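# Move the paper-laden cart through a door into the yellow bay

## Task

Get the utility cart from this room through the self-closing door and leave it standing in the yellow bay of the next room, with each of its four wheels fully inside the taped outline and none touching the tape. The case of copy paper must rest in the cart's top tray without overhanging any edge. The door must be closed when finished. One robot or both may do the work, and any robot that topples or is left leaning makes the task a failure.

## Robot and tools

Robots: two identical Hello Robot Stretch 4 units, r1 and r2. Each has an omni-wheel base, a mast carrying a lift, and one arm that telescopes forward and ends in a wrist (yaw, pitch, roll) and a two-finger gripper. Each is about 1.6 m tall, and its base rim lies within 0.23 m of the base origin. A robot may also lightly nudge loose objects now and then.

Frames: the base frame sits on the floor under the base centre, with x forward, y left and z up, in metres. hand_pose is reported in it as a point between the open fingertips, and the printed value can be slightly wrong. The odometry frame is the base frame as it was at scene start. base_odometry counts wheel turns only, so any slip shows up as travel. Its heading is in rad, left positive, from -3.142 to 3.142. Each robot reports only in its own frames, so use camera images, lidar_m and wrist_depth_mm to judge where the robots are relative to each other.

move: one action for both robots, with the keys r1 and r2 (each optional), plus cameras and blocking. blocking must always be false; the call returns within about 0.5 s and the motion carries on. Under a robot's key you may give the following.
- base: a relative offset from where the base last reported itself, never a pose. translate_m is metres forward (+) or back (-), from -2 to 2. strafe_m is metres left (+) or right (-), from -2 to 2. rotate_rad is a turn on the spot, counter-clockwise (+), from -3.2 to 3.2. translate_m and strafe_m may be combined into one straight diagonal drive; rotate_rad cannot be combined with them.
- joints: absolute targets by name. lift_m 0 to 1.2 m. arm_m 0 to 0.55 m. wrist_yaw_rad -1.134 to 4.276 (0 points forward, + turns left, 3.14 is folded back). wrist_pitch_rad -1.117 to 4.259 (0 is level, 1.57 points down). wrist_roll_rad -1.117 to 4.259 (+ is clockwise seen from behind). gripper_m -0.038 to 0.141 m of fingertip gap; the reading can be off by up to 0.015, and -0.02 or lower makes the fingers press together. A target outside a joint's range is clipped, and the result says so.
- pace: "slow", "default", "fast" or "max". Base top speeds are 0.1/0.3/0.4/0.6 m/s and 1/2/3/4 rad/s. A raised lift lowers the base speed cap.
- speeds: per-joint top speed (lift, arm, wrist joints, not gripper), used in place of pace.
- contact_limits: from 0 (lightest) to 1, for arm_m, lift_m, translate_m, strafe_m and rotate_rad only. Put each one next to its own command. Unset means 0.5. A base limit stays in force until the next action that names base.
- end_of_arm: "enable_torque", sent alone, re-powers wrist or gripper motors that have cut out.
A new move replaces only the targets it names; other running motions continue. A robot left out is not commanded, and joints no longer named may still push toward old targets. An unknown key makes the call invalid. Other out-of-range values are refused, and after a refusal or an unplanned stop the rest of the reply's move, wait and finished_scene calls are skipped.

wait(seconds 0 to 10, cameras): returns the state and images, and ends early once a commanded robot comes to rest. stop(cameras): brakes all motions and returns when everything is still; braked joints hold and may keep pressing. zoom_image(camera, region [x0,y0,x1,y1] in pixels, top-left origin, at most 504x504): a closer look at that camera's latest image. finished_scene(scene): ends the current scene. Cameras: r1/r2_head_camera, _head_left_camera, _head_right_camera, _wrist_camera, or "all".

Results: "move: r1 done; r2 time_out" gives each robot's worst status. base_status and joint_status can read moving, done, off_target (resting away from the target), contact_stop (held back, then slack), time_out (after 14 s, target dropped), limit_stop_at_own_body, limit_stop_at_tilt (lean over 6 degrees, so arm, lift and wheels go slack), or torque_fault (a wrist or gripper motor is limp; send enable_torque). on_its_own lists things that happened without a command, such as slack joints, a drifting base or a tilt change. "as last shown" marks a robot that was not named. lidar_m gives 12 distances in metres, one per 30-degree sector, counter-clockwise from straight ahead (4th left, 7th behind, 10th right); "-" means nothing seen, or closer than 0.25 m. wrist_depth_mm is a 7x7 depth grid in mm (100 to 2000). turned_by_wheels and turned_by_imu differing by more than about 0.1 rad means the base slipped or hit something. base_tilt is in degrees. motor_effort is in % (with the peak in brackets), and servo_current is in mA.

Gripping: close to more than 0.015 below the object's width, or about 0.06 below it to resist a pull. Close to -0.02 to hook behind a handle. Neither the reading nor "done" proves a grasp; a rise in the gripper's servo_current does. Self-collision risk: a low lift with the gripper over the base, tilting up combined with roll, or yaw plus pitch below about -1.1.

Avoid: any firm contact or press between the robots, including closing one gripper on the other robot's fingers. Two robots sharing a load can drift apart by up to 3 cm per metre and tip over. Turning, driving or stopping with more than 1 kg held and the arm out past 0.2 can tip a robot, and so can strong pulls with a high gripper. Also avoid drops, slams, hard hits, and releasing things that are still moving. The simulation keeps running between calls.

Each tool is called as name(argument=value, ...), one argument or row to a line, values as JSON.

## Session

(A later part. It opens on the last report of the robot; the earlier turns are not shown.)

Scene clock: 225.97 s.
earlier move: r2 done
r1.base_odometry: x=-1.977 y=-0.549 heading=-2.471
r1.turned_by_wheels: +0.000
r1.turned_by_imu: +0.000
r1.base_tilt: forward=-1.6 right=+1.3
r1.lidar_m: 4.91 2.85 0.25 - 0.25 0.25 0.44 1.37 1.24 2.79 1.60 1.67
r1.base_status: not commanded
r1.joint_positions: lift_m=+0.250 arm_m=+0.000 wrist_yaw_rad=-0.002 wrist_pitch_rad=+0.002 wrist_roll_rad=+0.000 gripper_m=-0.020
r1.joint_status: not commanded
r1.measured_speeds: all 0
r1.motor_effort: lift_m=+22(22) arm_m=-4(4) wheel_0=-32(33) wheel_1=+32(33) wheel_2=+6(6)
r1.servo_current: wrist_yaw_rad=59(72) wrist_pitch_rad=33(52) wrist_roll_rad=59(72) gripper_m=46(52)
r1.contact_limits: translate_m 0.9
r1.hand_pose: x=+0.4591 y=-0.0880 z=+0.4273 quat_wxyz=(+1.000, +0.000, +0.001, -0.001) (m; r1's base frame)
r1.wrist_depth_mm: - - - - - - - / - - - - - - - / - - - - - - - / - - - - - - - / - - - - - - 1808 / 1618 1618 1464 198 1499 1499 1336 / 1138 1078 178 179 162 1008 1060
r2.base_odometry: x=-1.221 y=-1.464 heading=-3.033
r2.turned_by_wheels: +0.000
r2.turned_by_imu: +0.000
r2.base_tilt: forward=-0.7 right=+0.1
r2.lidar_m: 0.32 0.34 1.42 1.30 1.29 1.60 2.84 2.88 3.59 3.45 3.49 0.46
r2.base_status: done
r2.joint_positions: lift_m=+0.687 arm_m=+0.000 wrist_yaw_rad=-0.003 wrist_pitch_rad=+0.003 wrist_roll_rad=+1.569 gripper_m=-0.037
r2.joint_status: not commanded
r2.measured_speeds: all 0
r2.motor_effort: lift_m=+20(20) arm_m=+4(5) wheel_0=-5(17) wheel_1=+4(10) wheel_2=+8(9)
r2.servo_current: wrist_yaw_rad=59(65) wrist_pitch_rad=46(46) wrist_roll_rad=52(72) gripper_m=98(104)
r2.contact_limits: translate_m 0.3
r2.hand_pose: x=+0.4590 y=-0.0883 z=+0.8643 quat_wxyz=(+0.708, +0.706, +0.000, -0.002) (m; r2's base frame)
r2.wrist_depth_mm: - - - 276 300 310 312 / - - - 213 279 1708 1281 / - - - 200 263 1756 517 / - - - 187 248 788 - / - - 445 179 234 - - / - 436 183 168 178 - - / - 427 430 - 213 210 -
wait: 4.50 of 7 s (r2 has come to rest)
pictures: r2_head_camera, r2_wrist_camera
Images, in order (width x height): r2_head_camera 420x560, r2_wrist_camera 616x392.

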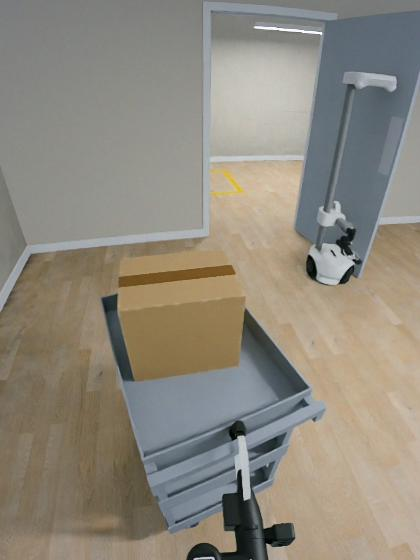

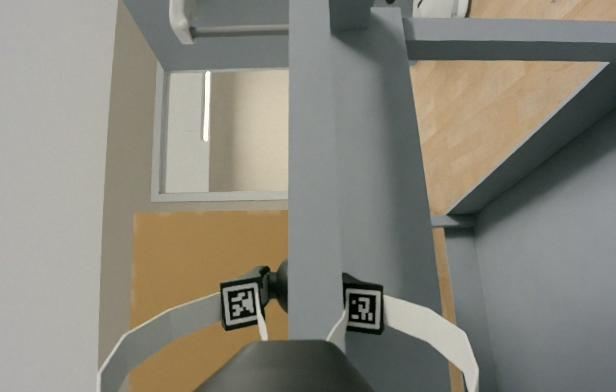

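move(
  blocking=false,
  r2={"base":{"translate_m":0.0,"strafe_m":0.33},"pace":"slow","contact_limits":{"translate_m":0.3}},
  cameras=[],
)

wait(
  seconds=7,
  cameras=[],
)

move(
  blocking=false,
  r2={"base":{"rotate_rad":-0.225},"pace":"slow"},
  cameras=[],
)

wait(
  seconds=3,
  cameras=[],
)

move(
  blocking=false,
  r2={"base":{"translate_m":0.04,"strafe_m":0.31},"pace":"slow","contact_limits":{"translate_m":0.3}},
  cameras=[],
)

wait(
  seconds=7,
  cameras=[],
)

move(
  blocking=false,
  r2={"base":{"rotate_rad":-0.225},"pace":"slow"},
  cameras=[],
)

wait(
  seconds=3,
  cameras=["r2_head_camera","r2_wrist_camera"],
)

Scene clock: 256.40 s.
move: r2 moving
r1: as last shown
r1.lidar_m: 4.93 2.85 0.25 - 0.25 0.25 0.45 1.34 1.28 2.79 1.60 1.69
r1.motor_effort: lift_m=+22(22) arm_m=-4(4) wheel_0=-33(33) wheel_1=+32(32) wheel_2=+6(6)
r1.servo_current: wrist_yaw_rad=65(65) wrist_pitch_rad=46(52) wrist_roll_rad=52(52) gripper_m=46(46)
r1.contact_limits: translate_m 0.9
r1.wrist_depth_mm: - - - - - - - / - - - - - - - / - - - - - - - / - - - - - - - / - - - - - - 1863 / 1661 1576 1430 198 1499 1537 1464 / 1160 1078 178 179 161 1008 1060
r2.base_odometry: x=-1.220 y=-1.478 heading=-3.033
r2.turned_by_wheels: +0.000
r2.turned_by_imu: +0.000
r2.base_tilt: forward=-0.7 right=+0.1
r2.lidar_m: 0.34 0.33 1.41 1.27 1.30 1.61 2.84 2.89 3.59 3.47 3.48 0.46
r2.base_status: translate_m moving; strafe_m moving
r2.joint_positions: lift_m=+0.687 arm_m=+0.000 wrist_yaw_rad=-0.003 wrist_pitch_rad=+0.003 wrist_roll_rad=+1.569 gripper_m=-0.037
r2.joint_status: not commanded
r2.measured_speeds: translate_m=-0.001 strafe_m=+0.056 rotate_rad=+0.003 lift_m=+0.000 arm_m=+0.000 wrist_yaw_rad=+0.000 wrist_pitch_rad=+0.000 wrist_roll_rad=+0.000
r2.motor_effort: lift_m=+20(20) arm_m=+4(4) wheel_0=-10(12) wheel_1=+6(8) wheel_2=+0(8)
r2.servo_current: wrist_yaw_rad=46(52) wrist_pitch_rad=39(52) wrist_roll_rad=46(59) gripper_m=104(104)
r2.contact_limits: translate_m 0.3
r2.hand_pose: x=+0.4590 y=-0.0883 z=+0.8643 quat_wxyz=(+0.708, +0.706, +0.000, -0.002) (m; r2's base frame)
r2.wrist_depth_mm: - - - 274 301 309 312 / - - - 213 278 1808 1229 / - - - 198 262 1756 512 / - - - 186 248 798 - / - - 445 178 234 820 - / - 439 183 167 179 - - / - 427 427 - 213 750 -
pictures: none
No camera images: "cameras" was empty.

Scene clock: 260.33 s.
earlier move: r2 done
r1.base_odometry: x=-1.977 y=-0.549 heading=-2.471
r1.turned_by_wheels: +0.000
r1.turned_by_imu: +0.000
r1.base_tilt: forward=-1.6 right=+1.3
r1.lidar_m: 4.91 2.84 0.25 - 0.25 0.25 0.45 1.35 1.27 2.79 1.70 1.92
r1.base_status: not commanded
r1.joint_positions: lift_m=+0.250 arm_m=+0.000 wrist_yaw_rad=-0.002 wrist_pitch_rad=+0.002 wrist_roll_rad=+0.000 gripper_m=-0.020
r1.joint_status: not commanded
r1.measured_speeds: all 0
r1.motor_effort: lift_m=+22(22) arm_m=-4(4) wheel_0=-32(33) wheel_1=+32(33) wheel_2=+6(6)
r1.servo_current: wrist_yaw_rad=52(72) wrist_pitch_rad=33(52) wrist_roll_rad=46(65) gripper_m=39(52)
r1.contact_limits: translate_m 0.9
r1.hand_pose: x=+0.4591 y=-0.0880 z=+0.4273 quat_wxyz=(+1.000, +0.000, +0.001, -0.001) (m; r1's base frame)
r1.wrist_depth_mm: - - - - - - - / - - - - - - - / - - - - - - - / - - - - - - - / - - - - - - - / 1618 1576 1499 198 1499 1464 1430 / 1138 1078 179 179 162 1025 1042
r2.base_odometry: x=-1.185 y=-1.791 heading=-3.033
r2.turned_by_wheels: +0.000
r2.turned_by_imu: +0.000
r2.base_tilt: forward=-0.6 right=+0.1
r2.lidar_m: 0.36 0.39 1.08 0.97 0.97 1.19 2.55 2.93 3.64 3.79 3.81 0.44
r2.base_status: done
r2.joint_positions: lift_m=+0.687 arm_m=+0.000 wrist_yaw_rad=-0.007 wrist_pitch_rad=+0.003 wrist_roll_rad=+1.569 gripper_m=-0.037
r2.joint_status: not commanded
r2.measured_speeds: all 0
r2.motor_effort: lift_m=+20(20) arm_m=+4(5) wheel_0=-6(15) wheel_1=+3(9) wheel_2=-1(8)
r2.servo_current: wrist_yaw_rad=59(72) wrist_pitch_rad=46(52) wrist_roll_rad=52(59) gripper_m=98(104)
r2.contact_limits: translate_m 0.3
r2.hand_pose: x=+0.4586 y=-0.0895 z=+0.8643 quat_wxyz=(+0.708, +0.706, -0.002, -0.004) (m; r2's base frame)
r2.wrist_depth_mm: - - - 168 227 1661 1182 / - - - 167 227 1618 - / - - 525 167 226 798 - / - 442 436 167 225 820 - / - - 449 166 224 820 - / - - 185 165 179 809 - / - - 480 - 222 1661 -
wait: 3.93 of 7 s (r2 has come to rest)
pictures: none
No camera images: "cameras" was empty.

Scene clock: 260.83 s.
move: r2 moving
r1: as last shown
r1.lidar_m: 4.92 2.85 0.25 - 0.25 0.25 0.46 1.37 1.25 2.79 1.71 1.91
r1.motor_effort: lift_m=+22(22) arm_m=-4(4) wheel_0=-33(33) wheel_1=+32(32) wheel_2=+6(6)
r1.servo_current: wrist_yaw_rad=46(65) wrist_pitch_rad=39(46) wrist_roll_rad=46(65) gripper_m=46(46)
r1.contact_limits: translate_m 0.9
r1.wrist_depth_mm: - - - - - - - / - - - - - - - / - - - - - - - / - - - - - - - / - - - - - - - / 1618 1618 1430 198 1537 1537 1464 / 1160 1078 179 179 162 1008 1060
r2.base_odometry: x=-1.185 y=-1.792 heading=+3.127
r2.turned_by_wheels: -0.123
r2.turned_by_imu: -0.119
r2.base_tilt: forward=-0.7 right=+0.1
r2.lidar_m: 0.38 0.33 1.15 0.98 0.95 1.14 2.02 2.91 3.38 3.78 3.79 0.44
r2.base_status: rotate_rad moving
r2.joint_positions: lift_m=+0.687 arm_m=+0.000 wrist_yaw_rad=+0.011 wrist_pitch_rad=+0.003 wrist_roll_rad=+1.569 gripper_m=-0.037
r2.joint_status: not commanded
r2.measured_speeds: translate_m=+0.000 strafe_m=+0.002 rotate_rad=-0.470 lift_m=+0.000 arm_m=+0.000 wrist_yaw_rad=+0.034 wrist_pitch_rad=+0.000 wrist_roll_rad=+0.000
r2.motor_effort: lift_m=+20(20) arm_m=+4(4) wheel_0=+17(17) wheel_1=+7(9) wheel_2=+15(15)
r2.servo_current: wrist_yaw_rad=65(65) wrist_pitch_rad=52(52) wrist_roll_rad=52(52) gripper_m=98(98)
r2.hand_pose: x=+0.4602 y=-0.0841 z=+0.8643 quat_wxyz=(+0.708, +0.706, +0.005, +0.003) (m; r2's base frame)
r2.wrist_depth_mm: - - - 182 243 1708 1205 / - - - 179 239 1708 554 / - - - 176 236 768 - / - 442 436 174 232 820 - / - - 442 171 229 820 - / - - 186 168 179 - - / - - 462 - 223 - -
pictures: none
No camera images: "cameras" was empty.

Scene clock: 261.57 s.
earlier move: r2 done
r1.base_odometry: x=-1.977 y=-0.549 heading=-2.471
r1.turned_by_wheels: +0.000
r1.turned_by_imu: +0.000
r1.base_tilt: forward=-1.5 right=+1.3
r1.lidar_m: 4.91 2.88 0.25 - 0.25 0.25 0.43 1.36 1.25 2.80 1.68 1.83
r1.base_status: not commanded
r1.joint_positions: lift_m=+0.250 arm_m=+0.000 wrist_yaw_rad=-0.002 wrist_pitch_rad=+0.002 wrist_roll_rad=+0.000 gripper_m=-0.020
r1.joint_status: not commanded
r1.measured_speeds: all 0
r1.motor_effort: lift_m=+22(22) arm_m=-4(4) wheel_0=-32(33) wheel_1=+32(32) wheel_2=+6(6)
r1.servo_current: wrist_yaw_rad=59(65) wrist_pitch_rad=39(46) wrist_roll_rad=52(65) gripper_m=46(46)
r1.contact_limits: translate_m 0.9
r1.hand_pose: x=+0.4591 y=-0.0880 z=+0.4273 quat_wxyz=(+1.000, +0.000, +0.001, -0.001) (m; r1's base frame)
r1.wrist_depth_mm: - - - - - - - / - - - - - - - / - - - - - - - / - - - - - - - / - - - - - - - / 1618 1618 1464 198 1499 1464 1397 / 1160 1098 179 179 162 991 1042
r2.base_odometry: x=-1.185 y=-1.792 heading=+3.027
r2.turned_by_wheels: -0.100
r2.turned_by_imu: -0.097
r2.base_tilt: forward=-0.6 right=+0.0
r2.lidar_m: 0.32 0.34 1.20 0.97 0.96 1.08 1.68 2.88 3.20 3.79 3.77 0.45
r2.base_status: done
r2.joint_positions: lift_m=+0.687 arm_m=+0.000 wrist_yaw_rad=+0.012 wrist_pitch_rad=+0.003 wrist_roll_rad=+1.569 gripper_m=-0.037
r2.joint_status: not commanded
r2.measured_speeds: all 0
r2.motor_effort: lift_m=+20(20) arm_m=-1(4) wheel_0=+8(17) wheel_1=+5(9) wheel_2=+10(16)
r2.servo_current: wrist_yaw_rad=78(91) wrist_pitch_rad=39(52) wrist_roll_rad=52(59) gripper_m=104(104)
r2.hand_pose: x=+0.4603 y=-0.0840 z=+0.8643 quat_wxyz=(+0.708, +0.706, +0.005, +0.003) (m; r2's base frame)
r2.wrist_depth_mm: - - - 266 286 296 298 / - - - 207 271 1756 1205 / - - - 196 257 1708 530 / - - - 185 246 741 - / - 445 445 178 236 809 - / - 442 185 168 179 - - / - 430 430 - 214 - -
wait: 0.73 of 3 s (r2 has come to rest)
pictures: none
No camera images: "cameras" was empty.

Scene clock: 262.07 s.
move: r2 moving
r1: as last shown
r1.base_tilt: forward=-1.6 right=+1.3
r1.lidar_m: 4.90 2.84 0.25 - 0.25 0.25 0.47 1.35 1.27 2.80 1.71 1.87
r1.motor_effort: lift_m=+22(22) arm_m=-4(4) wheel_0=-33(33) wheel_1=+32(32) wheel_2=+6(6)
r1.servo_current: wrist_yaw_rad=39(65) wrist_pitch_rad=46(46) wrist_roll_rad=65(65) gripper_m=39(46)
r1.contact_limits: translate_m 0.9
r1.wrist_depth_mm: - - - - - - - / - - - - - - - / - - - - - - - / - - - - - - - / - - - - - - - / 1618 1618 1464 198 1499 1499 1464 / 1138 1078 178 180 162 1042 1042
r2.base_odometry: x=-1.188 y=-1.804 heading=+3.027
r2.turned_by_wheels: -0.001
r2.turned_by_imu: -0.001
r2.base_tilt: forward=-0.7 right=+0.1
r2.lidar_m: 0.36 0.33 1.22 0.98 0.95 1.06 1.65 2.91 3.16 3.82 3.77 0.45
r2.base_status: translate_m moving; strafe_m moving
r2.joint_positions: lift_m=+0.687 arm_m=+0.000 wrist_yaw_rad=+0.004 wrist_pitch_rad=+0.003 wrist_roll_rad=+1.569 gripper_m=-0.037
r2.joint_status: not commanded
r2.measured_speeds: translate_m=+0.007 strafe_m=+0.051 rotate_rad=-0.003 lift_m=+0.000 arm_m=+0.000 wrist_yaw_rad=-0.044 wrist_pitch_rad=+0.000 wrist_roll_rad=+0.000
r2.motor_effort: lift_m=+20(20) arm_m=-4(4) wheel_0=-10(10) wheel_1=+8(10) wheel_2=-5(10)
r2.servo_current: wrist_yaw_rad=59(78) wrist_pitch_rad=46(46) wrist_roll_rad=52(52) gripper_m=104(104)
r2.contact_limits: translate_m 0.3
r2.hand_pose: x=+0.4596 y=-0.0863 z=+0.8643 quat_wxyz=(+0.708, +0.706, +0.002, +0.000) (m; r2's base frame)
r2.wrist_depth_mm: - - - 223 290 301 303 / - - - 209 273 1708 1205 / - - - 197 258 1708 544 / - - - 185 246 768 - / - 445 445 178 235 798 - / - 439 183 168 179 798 - / - 430 427 - 213 - -
pictures: none
No camera images: "cameras" was empty.

Scene clock: 265.90 s.
earlier move: r2 done
r1.base_odometry: x=-1.977 y=-0.549 heading=-2.471
r1.turned_by_wheels: +0.000
r1.turned_by_imu: +0.000
r1.base_tilt: forward=-1.6 right=+1.2
r1.lidar_m: 4.92 2.85 0.25 - 0.25 0.25 0.43 1.33 1.26 2.79 1.72 2.22
r1.base_status: not commanded
r1.joint_positions: lift_m=+0.250 arm_m=+0.000 wrist_yaw_rad=-0.002 wrist_pitch_rad=+0.002 wrist_roll_rad=+0.000 gripper_m=-0.020
r1.joint_status: not commanded
r1.measured_speeds: all 0
r1.motor_effort: lift_m=+22(22) arm_m=-4(4) wheel_0=-32(33) wheel_1=+32(33) wheel_2=+6(6)
r1.servo_current: wrist_yaw_rad=46(78) wrist_pitch_rad=46(52) wrist_roll_rad=39(65) gripper_m=39(46)
r1.contact_limits: translate_m 0.9
r1.hand_pose: x=+0.4591 y=-0.0880 z=+0.4273 quat_wxyz=(+1.000, +0.000, +0.001, -0.001) (m; r1's base frame)
r1.wrist_depth_mm: - - - - - - - / - - - - - - - / - - - - - - - / - - - - - - - / - - - - - - - / 1576 1618 1464 198 1499 1464 1464 / 1138 1060 179 180 162 1008 1060
r2.base_odometry: x=-1.261 y=-2.095 heading=+3.026
r2.turned_by_wheels: +0.000
r2.turned_by_imu: -0.001
r2.base_tilt: forward=-0.7 right=+0.0
r2.lidar_m: 0.38 0.38 0.90 0.70 0.69 0.78 1.15 3.02 3.34 4.08 4.04 0.44
r2.base_status: done
r2.joint_positions: lift_m=+0.687 arm_m=+0.000 wrist_yaw_rad=-0.013 wrist_pitch_rad=+0.003 wrist_roll_rad=+1.569 gripper_m=-0.037
r2.joint_status: not commanded
r2.measured_speeds: all 0
r2.motor_effort: lift_m=+20(20) arm_m=+4(4) wheel_0=-5(16) wheel_1=+5(10) wheel_2=-10(16)
r2.servo_current: wrist_yaw_rad=65(98) wrist_pitch_rad=39(46) wrist_roll_rad=46(59) gripper_m=98(104)
r2.contact_limits: translate_m 0.3
r2.hand_pose: x=+0.4581 y=-0.0911 z=+0.8643 quat_wxyz=(+0.708, +0.706, -0.004, -0.005) (m; r2's base frame)
r2.wrist_depth_mm: - - - 175 236 1618 1182 / - - - - 233 1618 580 / - - - 170 230 809 - / - 439 433 169 228 809 - / - - 445 167 225 - - / - - 185 165 179 - - / - - 462 - 220 - -
wait: 3.83 of 7 s (r2 has come to rest)
pictures: none
No camera images: "cameras" was empty.

Scene clock: 266.40 s.
move: r2 moving
r1: as last shown
r1.base_tilt: forward=-1.6 right=+1.3
r1.lidar_m: 4.91 2.84 0.25 - 0.25 0.25 0.47 1.36 1.27 2.80 1.74 2.17
r1.servo_current: wrist_yaw_rad=39(72) wrist_pitch_rad=46(46) wrist_roll_rad=46(72) gripper_m=39(46)
r1.contact_limits: translate_m 0.9
r1.wrist_depth_mm: - - - - - - - / - - - - - - - / - - - - - - - / - - - - - - - / - - - - - - - / 1618 1618 1464 198 1499 1499 1464 / 1160 1078 178 179 162 991 1042
r2.base_odometry: x=-1.261 y=-2.095 heading=+2.904
r2.turned_by_wheels: -0.123
r2.turned_by_imu: -0.119
r2.base_tilt: forward=-0.7 right=+0.0
r2.lidar_m: 0.35 0.37 0.97 0.72 0.68 0.72 1.03 3.02 3.23 4.18 4.03 0.44
r2.base_status: rotate_rad moving
r2.joint_positions: lift_m=+0.687 arm_m=+0.000 wrist_yaw_rad=+0.011 wrist_pitch_rad=+0.003 wrist_roll_rad=+1.569 gripper_m=-0.037
r2.joint_status: not commanded
r2.measured_speeds: translate_m=+0.001 strafe_m=+0.001 rotate_rad=-0.469 lift_m=+0.000 arm_m=+0.000 wrist_yaw_rad=+0.034 wrist_pitch_rad=+0.000 wrist_roll_rad=+0.000
r2.motor_effort: lift_m=+20(20) arm_m=+4(4) wheel_0=+15(15) wheel_1=+9(10) wheel_2=+14(14)
r2.servo_current: wrist_yaw_rad=65(78) wrist_pitch_rad=33(46) wrist_roll_rad=39(59) gripper_m=91(104)
r2.hand_pose: x=+0.4602 y=-0.0843 z=+0.8643 quat_wxyz=(+0.708, +0.706, +0.005, +0.003) (m; r2's base frame)
r2.wrist_depth_mm: - - - 190 255 281 1078 / - - - 186 246 1708 1205 / - - - 181 240 1618 - / - - 439 177 236 809 - / - - 442 173 230 798 - / - - 186 168 178 - - / - - 452 - 220 - -
pictures: none
No camera images: "cameras" was empty.

Scene clock: 267.13 s.
earlier move: r2 done
r1.base_odometry: x=-1.977 y=-0.549 heading=-2.471
r1.turned_by_wheels: +0.000
r1.turned_by_imu: +0.000
r1.base_tilt: forward=-1.6 right=+1.3
r1.lidar_m: 4.90 2.85 0.25 - 0.25 0.25 0.46 1.35 1.25 2.80 1.73 2.11
r1.base_status: not commanded
r1.joint_positions: lift_m=+0.250 arm_m=+0.000 wrist_yaw_rad=-0.002 wrist_pitch_rad=+0.002 wrist_roll_rad=+0.000 gripper_m=-0.020
r1.joint_status: not commanded
r1.measured_speeds: all 0
r1.motor_effort: lift_m=+22(22) arm_m=-4(4) wheel_0=-33(33) wheel_1=+32(33) wheel_2=+6(6)
r1.servo_current: wrist_yaw_rad=46(72) wrist_pitch_rad=46(46) wrist_roll_rad=33(72) gripper_m=46(46)
r1.contact_limits: translate_m 0.9
r1.hand_pose: x=+0.4591 y=-0.0880 z=+0.4273 quat_wxyz=(+1.000, +0.000, +0.001, -0.001) (m; r1's base frame)
r1.wrist_depth_mm: - - - - - - - / - - - - - - - / - - - - - - - / - - - - - - - / - - - - - - - / 1618 1618 1464 198 1499 1499 1499 / 1160 1078 178 180 162 1008 1060
r2.base_odometry: x=-1.261 y=-2.095 heading=+2.803
r2.turned_by_wheels: -0.101
r2.turned_by_imu: -0.098
r2.base_tilt: forward=-0.6 right=+0.0
r2.lidar_m: 0.33 0.32 1.09 0.74 0.69 0.72 0.97 2.23 3.13 4.09 4.03 0.43
r2.base_status: done
r2.joint_positions: lift_m=+0.687 arm_m=+0.000 wrist_yaw_rad=+0.010 wrist_pitch_rad=+0.003 wrist_roll_rad=+1.569 gripper_m=-0.037
r2.joint_status: not commanded
r2.measured_speeds: all 0
r2.motor_effort: lift_m=+20(20) arm_m=+4(4) wheel_0=+5(15) wheel_1=+4(10) wheel_2=+8(15)
r2.servo_current: wrist_yaw_rad=72(85) wrist_pitch_rad=39(46) wrist_roll_rad=39(65) gripper_m=98(104)
r2.hand_pose: x=+0.4601 y=-0.0845 z=+0.8643 quat_wxyz=(+0.708, +0.706, +0.004, +0.003) (m; r2's base frame)
r2.wrist_depth_mm: - - - 260 297 306 1060 / - - - 213 278 1618 1205 / - - - 200 262 1808 525 / - - - 187 247 768 - / - 445 439 179 235 - - / - 436 184 168 179 - - / - 424 427 - 213 - -
wait: 0.73 of 3 s (r2 has come to rest)
pictures: r2_head_camera, r2_wrist_camera
Images, in order (width x height): r2_head_camera 420x560, r2_wrist_camera 616x392.

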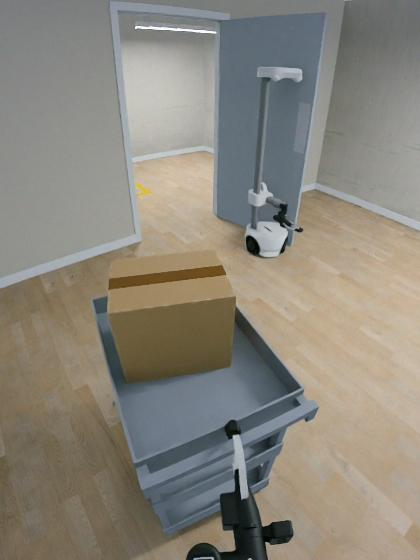

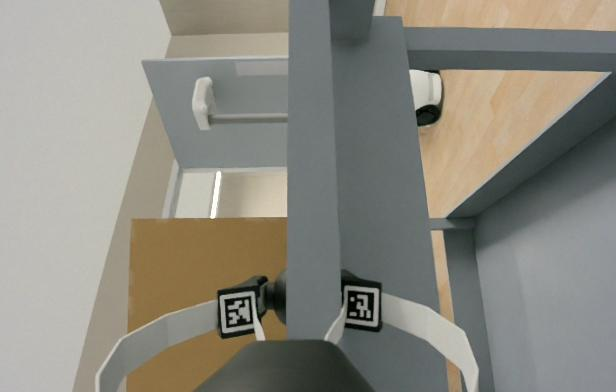

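move(
  blocking=false,
  r2={"base":{"translate_m":0.0,"strafe_m":0.34},"pace":"slow","contact_limits":{"translate_m":0.3}},
  cameras=[],
)

wait(
  seconds=7,
  cameras=[],
)

move(
  blocking=false,
  r2={"base":{"rotate_rad":-0.15},"pace":"slow"},
  cameras=[],
)

wait(
  seconds=3,
  cameras=["r2_head_camera","r2_wrist_camera"],
)

Scene clock: 285.20 s.
move: r2 moving
r1: as last shown
r1.lidar_m: 4.91 2.82 0.25 - 0.25 0.25 0.43 1.36 1.26 2.77 1.73 2.07
r1.motor_effort: lift_m=+22(22) arm_m=-4(4) wheel_0=-32(33) wheel_1=+32(33) wheel_2=+6(6)
r1.servo_current: wrist_yaw_rad=46(65) wrist_pitch_rad=39(52) wrist_roll_rad=46(78) gripper_m=46(46)
r1.contact_limits: translate_m 0.9
r1.wrist_depth_mm: - - - - - - - / - - - - - - - / - - - - - - - / - - - - - - - / - - - - - - - / 1661 1576 1430 198 1576 1537 1464 / 1160 1060 179 179 162 1008 1078
r2.base_odometry: x=-1.265 y=-2.108 heading=+2.802
r2.turned_by_wheels: +0.000
r2.turned_by_imu: +0.000
r2.base_tilt: forward=-0.7 right=+0.1
r2.lidar_m: 0.31 0.34 1.08 0.75 0.67 0.72 0.92 2.22 3.10 4.07 4.05 0.47
r2.base_status: translate_m moving; strafe_m moving
r2.joint_positions: lift_m=+0.687 arm_m=+0.000 wrist_yaw_rad=+0.002 wrist_pitch_rad=+0.003 wrist_roll_rad=+1.569 gripper_m=-0.037
r2.joint_status: not commanded
r2.measured_speeds: translate_m=+0.000 strafe_m=+0.056 rotate_rad=-0.001 lift_m=+0.000 arm_m=+0.000 wrist_yaw_rad=-0.025 wrist_pitch_rad=+0.000 wrist_roll_rad=+0.000
r2.motor_effort: lift_m=+20(20) arm_m=+4(4) wheel_0=-6(13) wheel_1=+7(9) wheel_2=+1(7)
r2.servo_current: wrist_yaw_rad=39(72) wrist_pitch_rad=39(46) wrist_roll_rad=59(59) gripper_m=98(98)
r2.contact_limits: translate_m 0.3
r2.hand_pose: x=+0.4595 y=-0.0868 z=+0.8643 quat_wxyz=(+0.708, +0.706, +0.002, +0.000) (m; r2's base frame)
r2.wrist_depth_mm: - - - 264 300 1430 1060 / - - - 216 282 1618 1160 / - - - 202 265 1756 521 / - - - 187 249 809 - / - 449 442 179 236 - - / - 439 183 167 179 788 - / - 421 421 - 213 732 -
pictures: none
No camera images: "cameras" was empty.

Scene clock: 289.23 s.
earlier move: r2 done
r1.base_odometry: x=-1.977 y=-0.549 heading=-2.471
r1.turned_by_wheels: +0.000
r1.turned_by_imu: +0.000
r1.base_tilt: forward=-1.6 right=+1.3
r1.lidar_m: 4.91 2.86 0.25 - 0.25 0.25 0.46 1.34 1.27 2.80 1.79 3.85
r1.base_status: not commanded
r1.joint_positions: lift_m=+0.250 arm_m=+0.000 wrist_yaw_rad=-0.002 wrist_pitch_rad=+0.002 wrist_roll_rad=+0.000 gripper_m=-0.020
r1.joint_status: not commanded
r1.measured_speeds: all 0
r1.motor_effort: lift_m=+22(22) arm_m=-4(4) wheel_0=-33(33) wheel_1=+32(33) wheel_2=+6(6)
r1.servo_current: wrist_yaw_rad=39(78) wrist_pitch_rad=46(52) wrist_roll_rad=65(78) gripper_m=39(52)
r1.contact_limits: translate_m 0.9
r1.hand_pose: x=+0.4591 y=-0.0880 z=+0.4273 quat_wxyz=(+1.000, +0.000, +0.001, -0.001) (m; r1's base frame)
r1.wrist_depth_mm: - - - - - - - / - - - - - - - / - - - - - - - / - - - - - - - / - - - - - - - / 1618 1661 1430 198 1537 1499 1464 / 1160 1060 179 180 162 1008 1060
r2.base_odometry: x=-1.374 y=-2.415 heading=+2.802
r2.turned_by_wheels: +0.000
r2.turned_by_imu: -0.002
r2.base_tilt: forward=-0.7 right=+0.1
r2.lidar_m: 0.37 0.37 0.63 0.44 0.40 0.42 0.56 1.29 3.30 4.34 4.33 0.39
r2.base_status: done
r2.joint_positions: lift_m=+0.687 arm_m=+0.000 wrist_yaw_rad=-0.011 wrist_pitch_rad=+0.003 wrist_roll_rad=+1.569 gripper_m=-0.037
r2.joint_status: not commanded
r2.measured_speeds: all 0
r2.motor_effort: lift_m=+20(20) arm_m=+4(4) wheel_0=-5(18) wheel_1=+4(9) wheel_2=-3(7)
r2.servo_current: wrist_yaw_rad=78(85) wrist_pitch_rad=39(52) wrist_roll_rad=52(59) gripper_m=104(111)
r2.contact_limits: translate_m 0.3
r2.hand_pose: x=+0.4583 y=-0.0906 z=+0.8643 quat_wxyz=(+0.708, +0.706, -0.003, -0.005) (m; r2's base frame)
r2.wrist_depth_mm: - - - 180 241 1708 1182 / - - - 178 237 1661 1138 / - - - 173 234 809 - / - 436 436 171 230 820 - / - - 445 167 226 - - / - - 186 164 179 - - / - - 459 - 220 - -
wait: 4.03 of 7 s (r2 has come to rest)
pictures: none
No camera images: "cameras" was empty.

Scene clock: 289.73 s.
move: r2 moving
r1: as last shown
r1.lidar_m: 4.92 2.86 0.25 - 0.25 0.25 0.48 1.33 1.26 2.79 1.79 3.87
r1.motor_effort: lift_m=+22(22) arm_m=-4(4) wheel_0=-32(33) wheel_1=+32(32) wheel_2=+6(6)
r1.servo_current: wrist_yaw_rad=59(59) wrist_pitch_rad=39(46) wrist_roll_rad=39(65) gripper_m=39(52)
r1.contact_limits: translate_m 0.9
r1.wrist_depth_mm: - - - - - - - / - - - - - - - / - - - - - - - / - - - - - - - / - - - - - - - / 1618 1618 1464 198 1499 1499 1430 / 1160 1078 179 180 162 1008 1042
r2.base_odometry: x=-1.374 y=-2.415 heading=+2.692
r2.turned_by_wheels: -0.111
r2.turned_by_imu: -0.107
r2.base_tilt: forward=-0.7 right=+0.0
r2.lidar_m: 0.35 0.35 0.75 0.46 0.40 0.42 0.52 1.03 3.27 3.97 4.31 0.44
r2.base_status: rotate_rad moving
r2.joint_positions: lift_m=+0.687 arm_m=+0.000 wrist_yaw_rad=+0.009 wrist_pitch_rad=+0.003 wrist_roll_rad=+1.569 gripper_m=-0.037
r2.joint_status: not commanded
r2.measured_speeds: translate_m=+0.001 strafe_m=+0.000 rotate_rad=-0.291 lift_m=+0.000 arm_m=+0.000 wrist_yaw_rad=+0.009 wrist_pitch_rad=+0.000 wrist_roll_rad=+0.000
r2.motor_effort: lift_m=+20(20) arm_m=+4(4) wheel_0=+13(17) wheel_1=+6(9) wheel_2=+11(11)
r2.servo_current: wrist_yaw_rad=72(78) wrist_pitch_rad=46(46) wrist_roll_rad=52(52) gripper_m=91(104)
r2.hand_pose: x=+0.4601 y=-0.0847 z=+0.8643 quat_wxyz=(+0.708, +0.706, +0.004, +0.002) (m; r2's base frame)
r2.wrist_depth_mm: - - - 194 257 274 287 / - - - 188 250 1756 1205 / - - - 182 242 1661 - / - - 439 178 236 820 - / - - 442 173 230 809 - / - - 186 167 179 - - / - - 445 - 220 - -
pictures: none
No camera images: "cameras" was empty.

Scene clock: 290.30 s.
earlier move: r2 done
r1.base_odometry: x=-1.977 y=-0.549 heading=-2.471
r1.turned_by_wheels: +0.000
r1.turned_by_imu: +0.000
r1.base_tilt: forward=-1.6 right=+1.3
r1.lidar_m: 4.91 2.87 0.25 - 0.25 0.25 0.46 1.33 1.28 2.78 1.79 3.85
r1.base_status: not commanded
r1.joint_positions: lift_m=+0.250 arm_m=+0.000 wrist_yaw_rad=-0.002 wrist_pitch_rad=+0.002 wrist_roll_rad=+0.000 gripper_m=-0.020
r1.joint_status: not commanded
r1.measured_speeds: all 0
r1.motor_effort: lift_m=+22(22) arm_m=-4(4) wheel_0=-32(33) wheel_1=+32(33) wheel_2=+6(6)
r1.servo_current: wrist_yaw_rad=65(65) wrist_pitch_rad=46(52) wrist_roll_rad=59(65) gripper_m=46(52)
r1.contact_limits: translate_m 0.9
r1.hand_pose: x=+0.4591 y=-0.0880 z=+0.4273 quat_wxyz=(+1.000, +0.000, +0.001, -0.001) (m; r1's base frame)
r1.wrist_depth_mm: - - - - - - - / - - - - - - - / - - - - - - - / - - - - - - - / - - - - - - - / 1618 1618 1464 198 1537 1499 1464 / 1160 1078 179 180 162 1042 1042
r2.base_odometry: x=-1.374 y=-2.415 heading=+2.654
r2.turned_by_wheels: -0.038
r2.turned_by_imu: -0.037
r2.base_tilt: forward=-0.7 right=+0.1
r2.lidar_m: 0.34 0.35 0.80 0.48 0.41 0.40 0.52 0.95 3.24 3.86 4.33 0.45
r2.base_status: done
r2.joint_positions: lift_m=+0.687 arm_m=+0.000 wrist_yaw_rad=+0.009 wrist_pitch_rad=+0.003 wrist_roll_rad=+1.569 gripper_m=-0.037
r2.joint_status: not commanded
r2.measured_speeds: all 0
r2.motor_effort: lift_m=+20(20) arm_m=+2(4) wheel_0=+4(17) wheel_1=+4(9) wheel_2=+9(12)
r2.servo_current: wrist_yaw_rad=59(78) wrist_pitch_rad=39(46) wrist_roll_rad=46(52) gripper_m=98(104)
r2.hand_pose: x=+0.4601 y=-0.0847 z=+0.8643 quat_wxyz=(+0.708, +0.706, +0.004, +0.002) (m; r2's base frame)
r2.wrist_depth_mm: - - - 259 278 287 289 / - - - 201 264 1756 1205 / - - - 192 254 1708 539 / - - - 182 243 759 - / - 442 439 177 232 820 - / - 439 183 168 178 - - / - 436 433 - 216 741 -
wait: 0.57 of 3 s (r2 has come to rest)
pictures: r2_head_camera, r2_wrist_camera
Images, in order (width x height): r2_head_camera 420x560, r2_wrist_camera 616x392.

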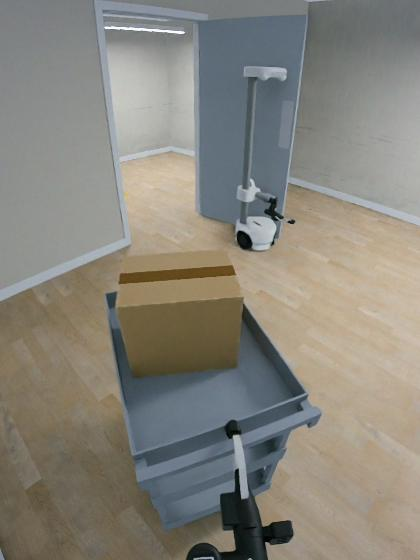

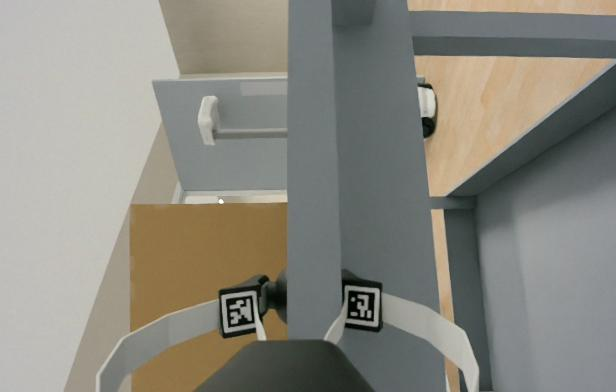

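wait(
  seconds=0,
  cameras=["r2_head_camera","r2_head_left_camera","r2_head_right_camera","r2_wrist_camera"],
)

Scene clock: 318.80 s.
r1.base_odometry: x=-1.977 y=-0.549 heading=-2.471
r1.turned_by_wheels: +0.000
r1.turned_by_imu: +0.000
r1.base_tilt: forward=-1.6 right=+1.3
r1.lidar_m: 4.90 2.86 0.25 - 0.25 0.25 0.44 1.38 1.28 2.79 1.80 3.85
r1.base_status: not commanded
r1.joint_positions: lift_m=+0.250 arm_m=+0.000 wrist_yaw_rad=-0.002 wrist_pitch_rad=+0.002 wrist_roll_rad=+0.000 gripper_m=-0.020
r1.joint_status: not commanded
r1.measured_speeds: all 0
r1.motor_effort: lift_m=+22(22) arm_m=-4(4) wheel_0=-32(33) wheel_1=+32(33) wheel_2=+6(6)
r1.servo_current: wrist_yaw_rad=46(65) wrist_pitch_rad=39(52) wrist_roll_rad=59(65) gripper_m=39(52)
r1.contact_limits: translate_m 0.9
r1.hand_pose: x=+0.4591 y=-0.0880 z=+0.4273 quat_wxyz=(+1.000, +0.000, +0.001, -0.001) (m; r1's base frame)
r1.wrist_depth_mm: - - - - - - - / - - - - - - - / - - - - - - - / - - - - - - - / - - - - - - - / 1618 1618 1464 198 1499 1464 1464 / 1182 1098 179 179 162 1008 1042
r2.base_odometry: x=-1.374 y=-2.415 heading=+2.654
r2.turned_by_wheels: +0.000
r2.turned_by_imu: +0.000
r2.base_tilt: forward=-0.6 right=+0.1
r2.lidar_m: 0.35 0.35 0.81 0.49 0.41 0.41 0.51 0.95 3.24 3.87 4.30 0.45
r2.base_status: done
r2.joint_positions: lift_m=+0.687 arm_m=+0.000 wrist_yaw_rad=+0.009 wrist_pitch_rad=+0.003 wrist_roll_rad=+1.569 gripper_m=-0.037
r2.joint_status: not commanded
r2.measured_speeds: all 0
r2.motor_effort: lift_m=+20(20) arm_m=-3(4) wheel_0=+4(17) wheel_1=+4(9) wheel_2=+8(12)
r2.servo_current: wrist_yaw_rad=52(78) wrist_pitch_rad=46(46) wrist_roll_rad=52(52) gripper_m=91(104)
r2.hand_pose: x=+0.4601 y=-0.0847 z=+0.8643 quat_wxyz=(+0.708, +0.706, +0.004, +0.002) (m; r2's base frame)
r2.wrist_depth_mm: - - - 258 278 287 286 / - - - 200 265 1756 1205 / - - - 192 253 1756 535 / - - - 182 242 750 - / - 442 442 177 232 820 - / - 439 183 168 178 - - / - 433 433 - 216 732 -
pictures: r2_head_camera, r2_head_left_camera, r2_head_right_camera, r2_wrist_camera
Images, in order (width x height): r2_head_camera 420x560, r2_head_left_camera 420x672, r2_head_right_camera 420x672, r2_wrist_camera 616x392.

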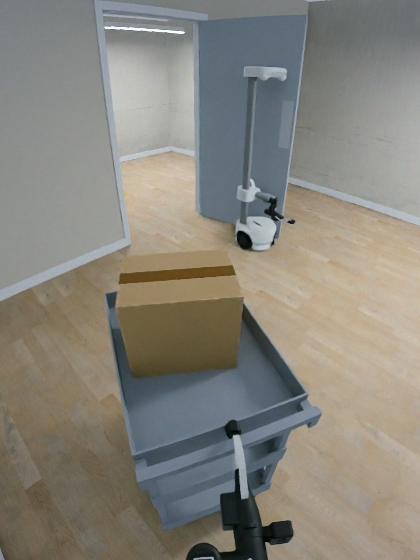

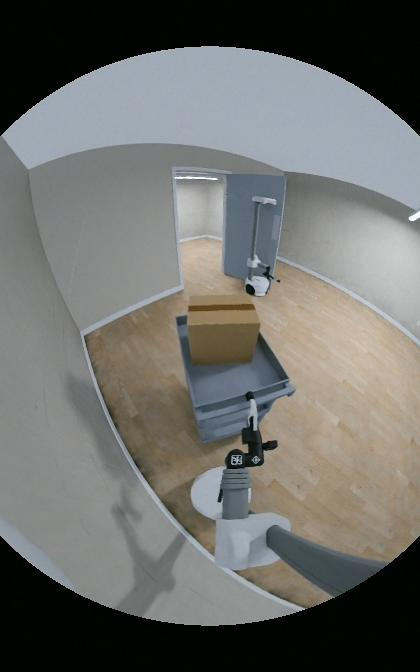

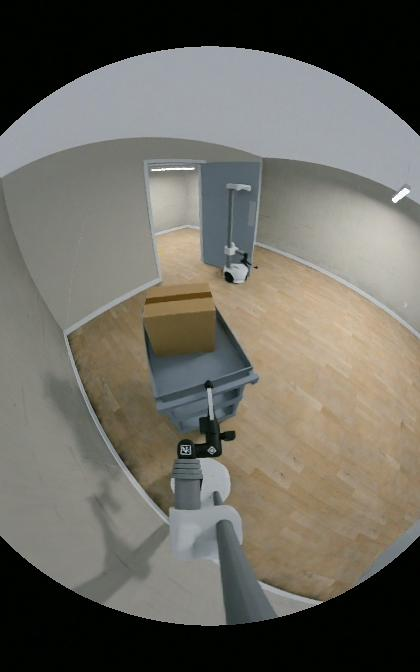

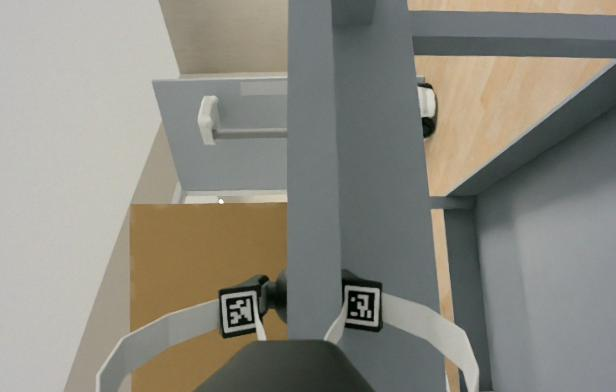

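move(
  blocking=false,
  r2={"base":{"translate_m":0.2,"strafe_m":0.15},"pace":"slow","contact_limits":{"translate_m":0.3}},
  cameras=[],
)

wait(
  seconds=5,
  cameras=["r2_head_camera"],
)

Scene clock: 335.93 s.
move: r2 moving
r1: as last shown
r1.lidar_m: 4.91 2.85 0.25 - 0.25 0.25 0.45 1.37 1.27 2.79 1.79 3.81
r1.servo_current: wrist_yaw_rad=65(65) wrist_pitch_rad=39(52) wrist_roll_rad=39(59) gripper_m=46(52)
r1.contact_limits: translate_m 0.9
r1.wrist_depth_mm: - - - - - - - / - - - - - - - / - - - - - - - / - - - - - - - / - - - - - - - / 1618 1618 1499 198 1576 1499 1464 / 1138 1060 179 180 162 1025 1042
r2.base_odometry: x=-1.387 y=-2.417 heading=+2.653
r2.turned_by_wheels: -0.001
r2.turned_by_imu: +0.000
r2.base_tilt: forward=-0.7 right=+0.1
r2.lidar_m: 0.34 0.34 0.77 0.46 0.40 0.40 0.49 0.95 3.24 3.88 4.33 0.45
r2.base_status: translate_m moving; strafe_m moving
r2.joint_positions: lift_m=+0.687 arm_m=+0.000 wrist_yaw_rad=+0.000 wrist_pitch_rad=+0.003 wrist_roll_rad=+1.569 gripper_m=-0.037
r2.joint_status: not commanded
r2.measured_speeds: translate_m=+0.042 strafe_m=+0.031 rotate_rad=-0.001 lift_m=+0.000 arm_m=+0.000 wrist_yaw_rad=-0.037 wrist_pitch_rad=+0.000 wrist_roll_rad=+0.000
r2.motor_effort: lift_m=+20(20) arm_m=-4(4) wheel_0=+0(4) wheel_1=+9(9) wheel_2=-12(12)
r2.servo_current: wrist_yaw_rad=39(65) wrist_pitch_rad=39(46) wrist_roll_rad=39(52) gripper_m=91(98)
r2.contact_limits: translate_m 0.3
r2.hand_pose: x=+0.4593 y=-0.0875 z=+0.8643 quat_wxyz=(+0.708, +0.706, +0.001, -0.001) (m; r2's base frame)
r2.wrist_depth_mm: - - - 216 281 291 293 / - - - 201 267 1808 1205 / - - - 190 254 1808 521 / - - - 183 241 798 - / - - 439 174 230 809 - / - 439 184 166 180 - - / - 430 427 - 212 - -
pictures: none
No camera images: "cameras" was empty.

Scene clock: 339.13 s.
earlier move: r2 done
r1.base_odometry: x=-1.977 y=-0.549 heading=-2.471
r1.turned_by_wheels: +0.000
r1.turned_by_imu: +0.000
r1.base_tilt: forward=-1.6 right=+1.3
r1.lidar_m: 4.90 2.85 0.25 - 0.25 0.25 0.44 1.38 1.26 2.79 1.73 3.85
r1.base_status: not commanded
r1.joint_positions: lift_m=+0.250 arm_m=+0.000 wrist_yaw_rad=-0.002 wrist_pitch_rad=+0.002 wrist_roll_rad=+0.000 gripper_m=-0.020
r1.joint_status: not commanded
r1.measured_speeds: all 0
r1.motor_effort: lift_m=+22(22) arm_m=-4(4) wheel_0=-32(33) wheel_1=+32(33) wheel_2=+6(6)
r1.servo_current: wrist_yaw_rad=59(65) wrist_pitch_rad=46(52) wrist_roll_rad=52(65) gripper_m=46(52)
r1.contact_limits: translate_m 0.9
r1.hand_pose: x=+0.4591 y=-0.0880 z=+0.4273 quat_wxyz=(+1.000, +0.000, +0.001, -0.001) (m; r1's base frame)
r1.wrist_depth_mm: - - - - - - - / - - - - - - - / - - - - - - - / - - - - - - - / - - - - - - - / 1618 1576 1499 198 1499 1499 1430 / 1160 1098 179 179 162 1008 1042
r2.base_odometry: x=-1.620 y=-2.454 heading=+2.653
r2.turned_by_wheels: +0.000
r2.turned_by_imu: +0.000
r2.base_tilt: forward=-0.7 right=+0.0
r2.lidar_m: 0.32 0.28 0.83 0.49 0.42 0.45 0.50 0.99 3.48 4.17 4.29 0.47
r2.base_status: done
r2.joint_positions: lift_m=+0.687 arm_m=+0.000 wrist_yaw_rad=-0.001 wrist_pitch_rad=+0.003 wrist_roll_rad=+1.569 gripper_m=-0.037
r2.joint_status: not commanded
r2.measured_speeds: all 0
r2.motor_effort: lift_m=+20(20) arm_m=+4(5) wheel_0=-3(12) wheel_1=+5(11) wheel_2=-8(21)
r2.servo_current: wrist_yaw_rad=39(85) wrist_pitch_rad=39(52) wrist_roll_rad=46(65) gripper_m=98(104)
r2.contact_limits: translate_m 0.3
r2.hand_pose: x=+0.4592 y=-0.0877 z=+0.8643 quat_wxyz=(+0.708, +0.706, +0.001, -0.001) (m; r2's base frame)
r2.wrist_depth_mm: - - - 260 - 1618 1205 / - - - 227 301 325 324 / - - - 204 272 1756 1229 / - - - 190 251 1808 - / - - 439 178 235 809 - / - 436 185 164 181 - - / - - 413 - 208 - -
wait: 3.20 of 5 s (r2 has come to rest)
pictures: r2_head_camera
Images, in order (width x height): r2_head_camera 420x560.

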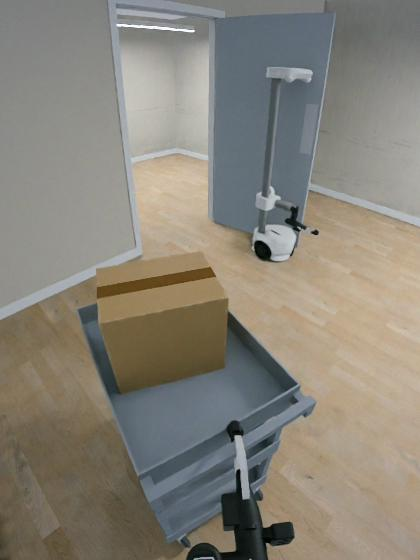

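move(
  blocking=false,
  r2={"base":{"translate_m":0.02,"strafe_m":-0.2},"pace":"slow","contact_limits":{"translate_m":0.3}},
  cameras=[],
)

wait(
  seconds=5,
  cameras=[],
)

move(
  blocking=false,
  r2={"base":{"rotate_rad":0.4},"pace":"slow"},
  cameras=[],
)

wait(
  seconds=5,
  cameras=["r2_head_camera"],
)

Scene clock: 356.90 s.
move: r2 moving
r1: as last shown
r1.lidar_m: 4.91 2.87 0.25 - 0.25 0.25 0.43 1.37 1.28 2.79 1.72 3.84
r1.servo_current: wrist_yaw_rad=52(52) wrist_pitch_rad=46(52) wrist_roll_rad=26(72) gripper_m=39(46)
r1.contact_limits: translate_m 0.9
r1.wrist_depth_mm: - - - - - - - / - - - - - - - / - - - - - - - / - - - - - - - / - - - - - - - / 1618 1661 1499 198 1537 1499 1464 / 1138 1078 179 180 162 1025 1060
r2.base_odometry: x=-1.615 y=-2.441 heading=+2.654
r2.turned_by_wheels: +0.000
r2.turned_by_imu: +0.001
r2.base_tilt: forward=-0.7 right=+0.1
r2.lidar_m: 0.32 0.28 0.87 0.52 0.45 0.45 0.52 1.00 3.47 4.17 4.27 0.45
r2.base_status: translate_m moving; strafe_m moving
r2.joint_positions: lift_m=+0.687 arm_m=+0.000 wrist_yaw_rad=+0.004 wrist_pitch_rad=+0.003 wrist_roll_rad=+1.569 gripper_m=-0.037
r2.joint_status: not commanded
r2.measured_speeds: translate_m=+0.005 strafe_m=-0.054 rotate_rad=+0.001 lift_m=+0.000 arm_m=+0.000 wrist_yaw_rad=+0.020 wrist_pitch_rad=+0.000 wrist_roll_rad=+0.000
r2.motor_effort: lift_m=+20(20) arm_m=+4(5) wheel_0=+14(17) wheel_1=-4(7) wheel_2=-5(9)
r2.servo_current: wrist_yaw_rad=46(52) wrist_pitch_rad=46(46) wrist_roll_rad=46(52) gripper_m=91(98)
r2.contact_limits: translate_m 0.3
r2.hand_pose: x=+0.4596 y=-0.0862 z=+0.8643 quat_wxyz=(+0.708, +0.706, +0.002, +0.001) (m; r2's base frame)
r2.wrist_depth_mm: - - - 258 - 1618 1138 / - - - 226 301 324 322 / - - - 208 272 1808 1205 / - - - 189 253 1808 - / - - 445 179 235 809 - / - 436 186 163 180 - - / - - 413 - 208 - -
pictures: none
No camera images: "cameras" was empty.

Scene clock: 359.60 s.
earlier move: r2 done
r1.base_odometry: x=-1.977 y=-0.549 heading=-2.471
r1.turned_by_wheels: +0.000
r1.turned_by_imu: +0.000
r1.base_tilt: forward=-1.6 right=+1.3
r1.lidar_m: 4.91 2.87 0.25 - 0.25 0.25 0.46 1.36 1.24 2.79 1.76 3.85
r1.base_status: not commanded
r1.joint_positions: lift_m=+0.250 arm_m=+0.000 wrist_yaw_rad=-0.002 wrist_pitch_rad=+0.002 wrist_roll_rad=+0.000 gripper_m=-0.020
r1.joint_status: not commanded
r1.measured_speeds: all 0
r1.motor_effort: lift_m=+22(22) arm_m=-4(4) wheel_0=-33(33) wheel_1=+32(33) wheel_2=+6(6)
r1.servo_current: wrist_yaw_rad=26(78) wrist_pitch_rad=39(52) wrist_roll_rad=52(72) gripper_m=46(52)
r1.contact_limits: translate_m 0.9
r1.hand_pose: x=+0.4591 y=-0.0880 z=+0.4273 quat_wxyz=(+1.000, +0.000, +0.001, -0.001) (m; r1's base frame)
r1.wrist_depth_mm: - - - - - - - / - - - - - - - / - - - - - - - / - - - - - - - / - - - - - - - / 1618 1661 1464 198 1537 1499 1430 / 1138 1078 178 180 162 1008 1078
r2.base_odometry: x=-1.544 y=-2.268 heading=+2.654
r2.turned_by_wheels: +0.000
r2.turned_by_imu: +0.003
r2.base_tilt: forward=-0.6 right=+0.0
r2.lidar_m: 0.27 0.25 1.11 0.66 0.58 0.58 0.73 1.25 3.37 4.03 4.16 0.48
r2.base_status: done
r2.joint_positions: lift_m=+0.687 arm_m=+0.000 wrist_yaw_rad=+0.012 wrist_pitch_rad=+0.003 wrist_roll_rad=+1.569 gripper_m=-0.037
r2.joint_status: not commanded
r2.measured_speeds: all 0
r2.motor_effort: lift_m=+20(20) arm_m=+4(5) wheel_0=+7(19) wheel_1=-4(8) wheel_2=+1(9)
r2.servo_current: wrist_yaw_rad=65(78) wrist_pitch_rad=33(52) wrist_roll_rad=39(65) gripper_m=91(98)
r2.contact_limits: translate_m 0.3
r2.hand_pose: x=+0.4602 y=-0.0841 z=+0.8643 quat_wxyz=(+0.708, +0.706, +0.005, +0.003) (m; r2's base frame)
r2.wrist_depth_mm: - - - - - 1708 1205 / - - - 314 - 1618 1205 / - - - 244 327 1464 1138 / - - - 213 279 1808 504 / - - - 189 249 1756 - / - - 183 170 180 - - / - 399 404 - 208 - -
wait: 2.70 of 5 s (r2 has come to rest)
pictures: none
No camera images: "cameras" was empty.

Scene clock: 360.10 s.
move: r2 moving
r1: as last shown
r1.lidar_m: 4.93 2.87 0.25 - 0.25 0.25 0.45 1.34 1.24 2.79 1.73 3.85
r1.motor_effort: lift_m=+22(22) arm_m=-4(4) wheel_0=-32(33) wheel_1=+32(32) wheel_2=+6(6)
r1.servo_current: wrist_yaw_rad=65(65) wrist_pitch_rad=33(52) wrist_roll_rad=52(52) gripper_m=39(46)
r1.contact_limits: translate_m 0.9
r1.wrist_depth_mm: - - - - - - - / - - - - - - - / - - - - - - - / - - - - - - - / - - - - - - - / 1618 1661 1430 198 1499 1464 1430 / 1138 1078 179 180 162 1008 1060
r2.base_odometry: x=-1.544 y=-2.268 heading=+2.777
r2.turned_by_wheels: +0.124
r2.turned_by_imu: +0.119
r2.base_tilt: forward=-0.7 right=+0.1
r2.lidar_m: 0.28 0.31 0.95 0.65 0.58 0.62 0.81 1.71 3.42 4.42 4.15 0.48
r2.base_status: rotate_rad moving
r2.joint_positions: lift_m=+0.687 arm_m=+0.000 wrist_yaw_rad=-0.014 wrist_pitch_rad=+0.003 wrist_roll_rad=+1.569 gripper_m=-0.037
r2.joint_status: not commanded
r2.measured_speeds: translate_m=-0.004 strafe_m=+0.002 rotate_rad=+0.486 lift_m=+0.000 arm_m=+0.000 wrist_yaw_rad=-0.051 wrist_pitch_rad=+0.000 wrist_roll_rad=+0.000
r2.motor_effort: lift_m=+20(20) arm_m=+4(4) wheel_0=-15(15) wheel_1=-8(9) wheel_2=-18(18)
r2.servo_current: wrist_yaw_rad=78(78) wrist_pitch_rad=39(39) wrist_roll_rad=52(52) gripper_m=98(98)
r2.hand_pose: x=+0.4580 y=-0.0914 z=+0.8643 quat_wxyz=(+0.708, +0.706, -0.004, -0.006) (m; r2's base frame)
r2.wrist_depth_mm: - - - - - 1756 1205 / - - - 324 342 349 1078 / - - - 229 306 1708 1229 / - - - 201 265 1756 525 / - - - 181 240 1661 - / - 439 182 163 178 - - / - 404 402 - 199 - -
pictures: none
No camera images: "cameras" was empty.

Scene clock: 361.17 s.
earlier move: r2 done
r1.base_odometry: x=-1.977 y=-0.549 heading=-2.471
r1.turned_by_wheels: +0.000
r1.turned_by_imu: +0.000
r1.base_tilt: forward=-1.6 right=+1.3
r1.lidar_m: 4.91 2.84 0.25 - 0.25 0.25 0.45 1.35 1.28 2.79 1.73 3.85
r1.base_status: not commanded
r1.joint_positions: lift_m=+0.250 arm_m=+0.000 wrist_yaw_rad=-0.002 wrist_pitch_rad=+0.002 wrist_roll_rad=+0.000 gripper_m=-0.020
r1.joint_status: not commanded
r1.measured_speeds: all 0
r1.motor_effort: lift_m=+22(22) arm_m=-4(4) wheel_0=-32(33) wheel_1=+32(33) wheel_2=+6(6)
r1.servo_current: wrist_yaw_rad=46(65) wrist_pitch_rad=46(52) wrist_roll_rad=65(65) gripper_m=39(52)
r1.contact_limits: translate_m 0.9
r1.hand_pose: x=+0.4591 y=-0.0880 z=+0.4273 quat_wxyz=(+1.000, +0.000, +0.001, -0.001) (m; r1's base frame)
r1.wrist_depth_mm: - - - - - - - / - - - - - - - / - - - - - - - / - - - - - - - / - - - - - - - / 1618 1618 1499 198 1537 1537 1464 / 1160 1078 179 180 162 1025 1060
r2.base_odometry: x=-1.544 y=-2.268 heading=+3.052
r2.turned_by_wheels: +0.275
r2.turned_by_imu: +0.259
r2.base_tilt: forward=-0.7 right=+0.1
r2.lidar_m: 0.34 0.37 0.75 0.61 0.60 0.68 1.07 3.34 3.72 4.17 4.13 0.45
r2.base_status: done
r2.joint_positions: lift_m=+0.687 arm_m=+0.000 wrist_yaw_rad=-0.003 wrist_pitch_rad=+0.003 wrist_roll_rad=+1.569 gripper_m=-0.037
r2.joint_status: not commanded
r2.measured_speeds: all 0
r2.motor_effort: lift_m=+20(20) arm_m=+4(4) wheel_0=-7(15) wheel_1=-4(9) wheel_2=-7(23)
r2.servo_current: wrist_yaw_rad=52(104) wrist_pitch_rad=39(46) wrist_roll_rad=46(59) gripper_m=98(104)
r2.hand_pose: x=+0.4590 y=-0.0883 z=+0.8643 quat_wxyz=(+0.708, +0.706, +0.000, -0.002) (m; r2's base frame)
r2.wrist_depth_mm: - - - 189 253 279 1078 / - - - 185 246 1708 1229 / - - - 180 239 1537 - / - - 436 176 234 820 - / - - 445 171 229 809 - / - - 185 166 179 - - / - 449 449 - 219 - -
wait: 1.07 of 5 s (r2 has come to rest)
pictures: r2_head_camera
Images, in order (width x height): r2_head_camera 420x560.

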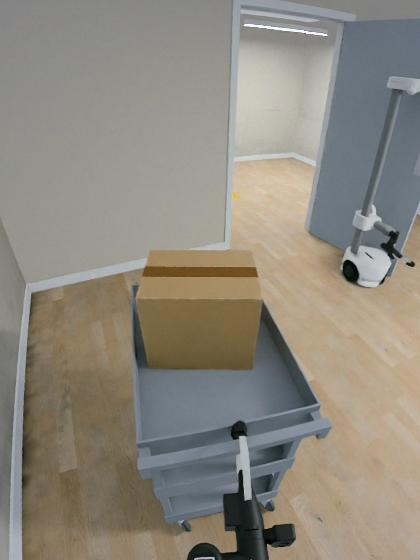

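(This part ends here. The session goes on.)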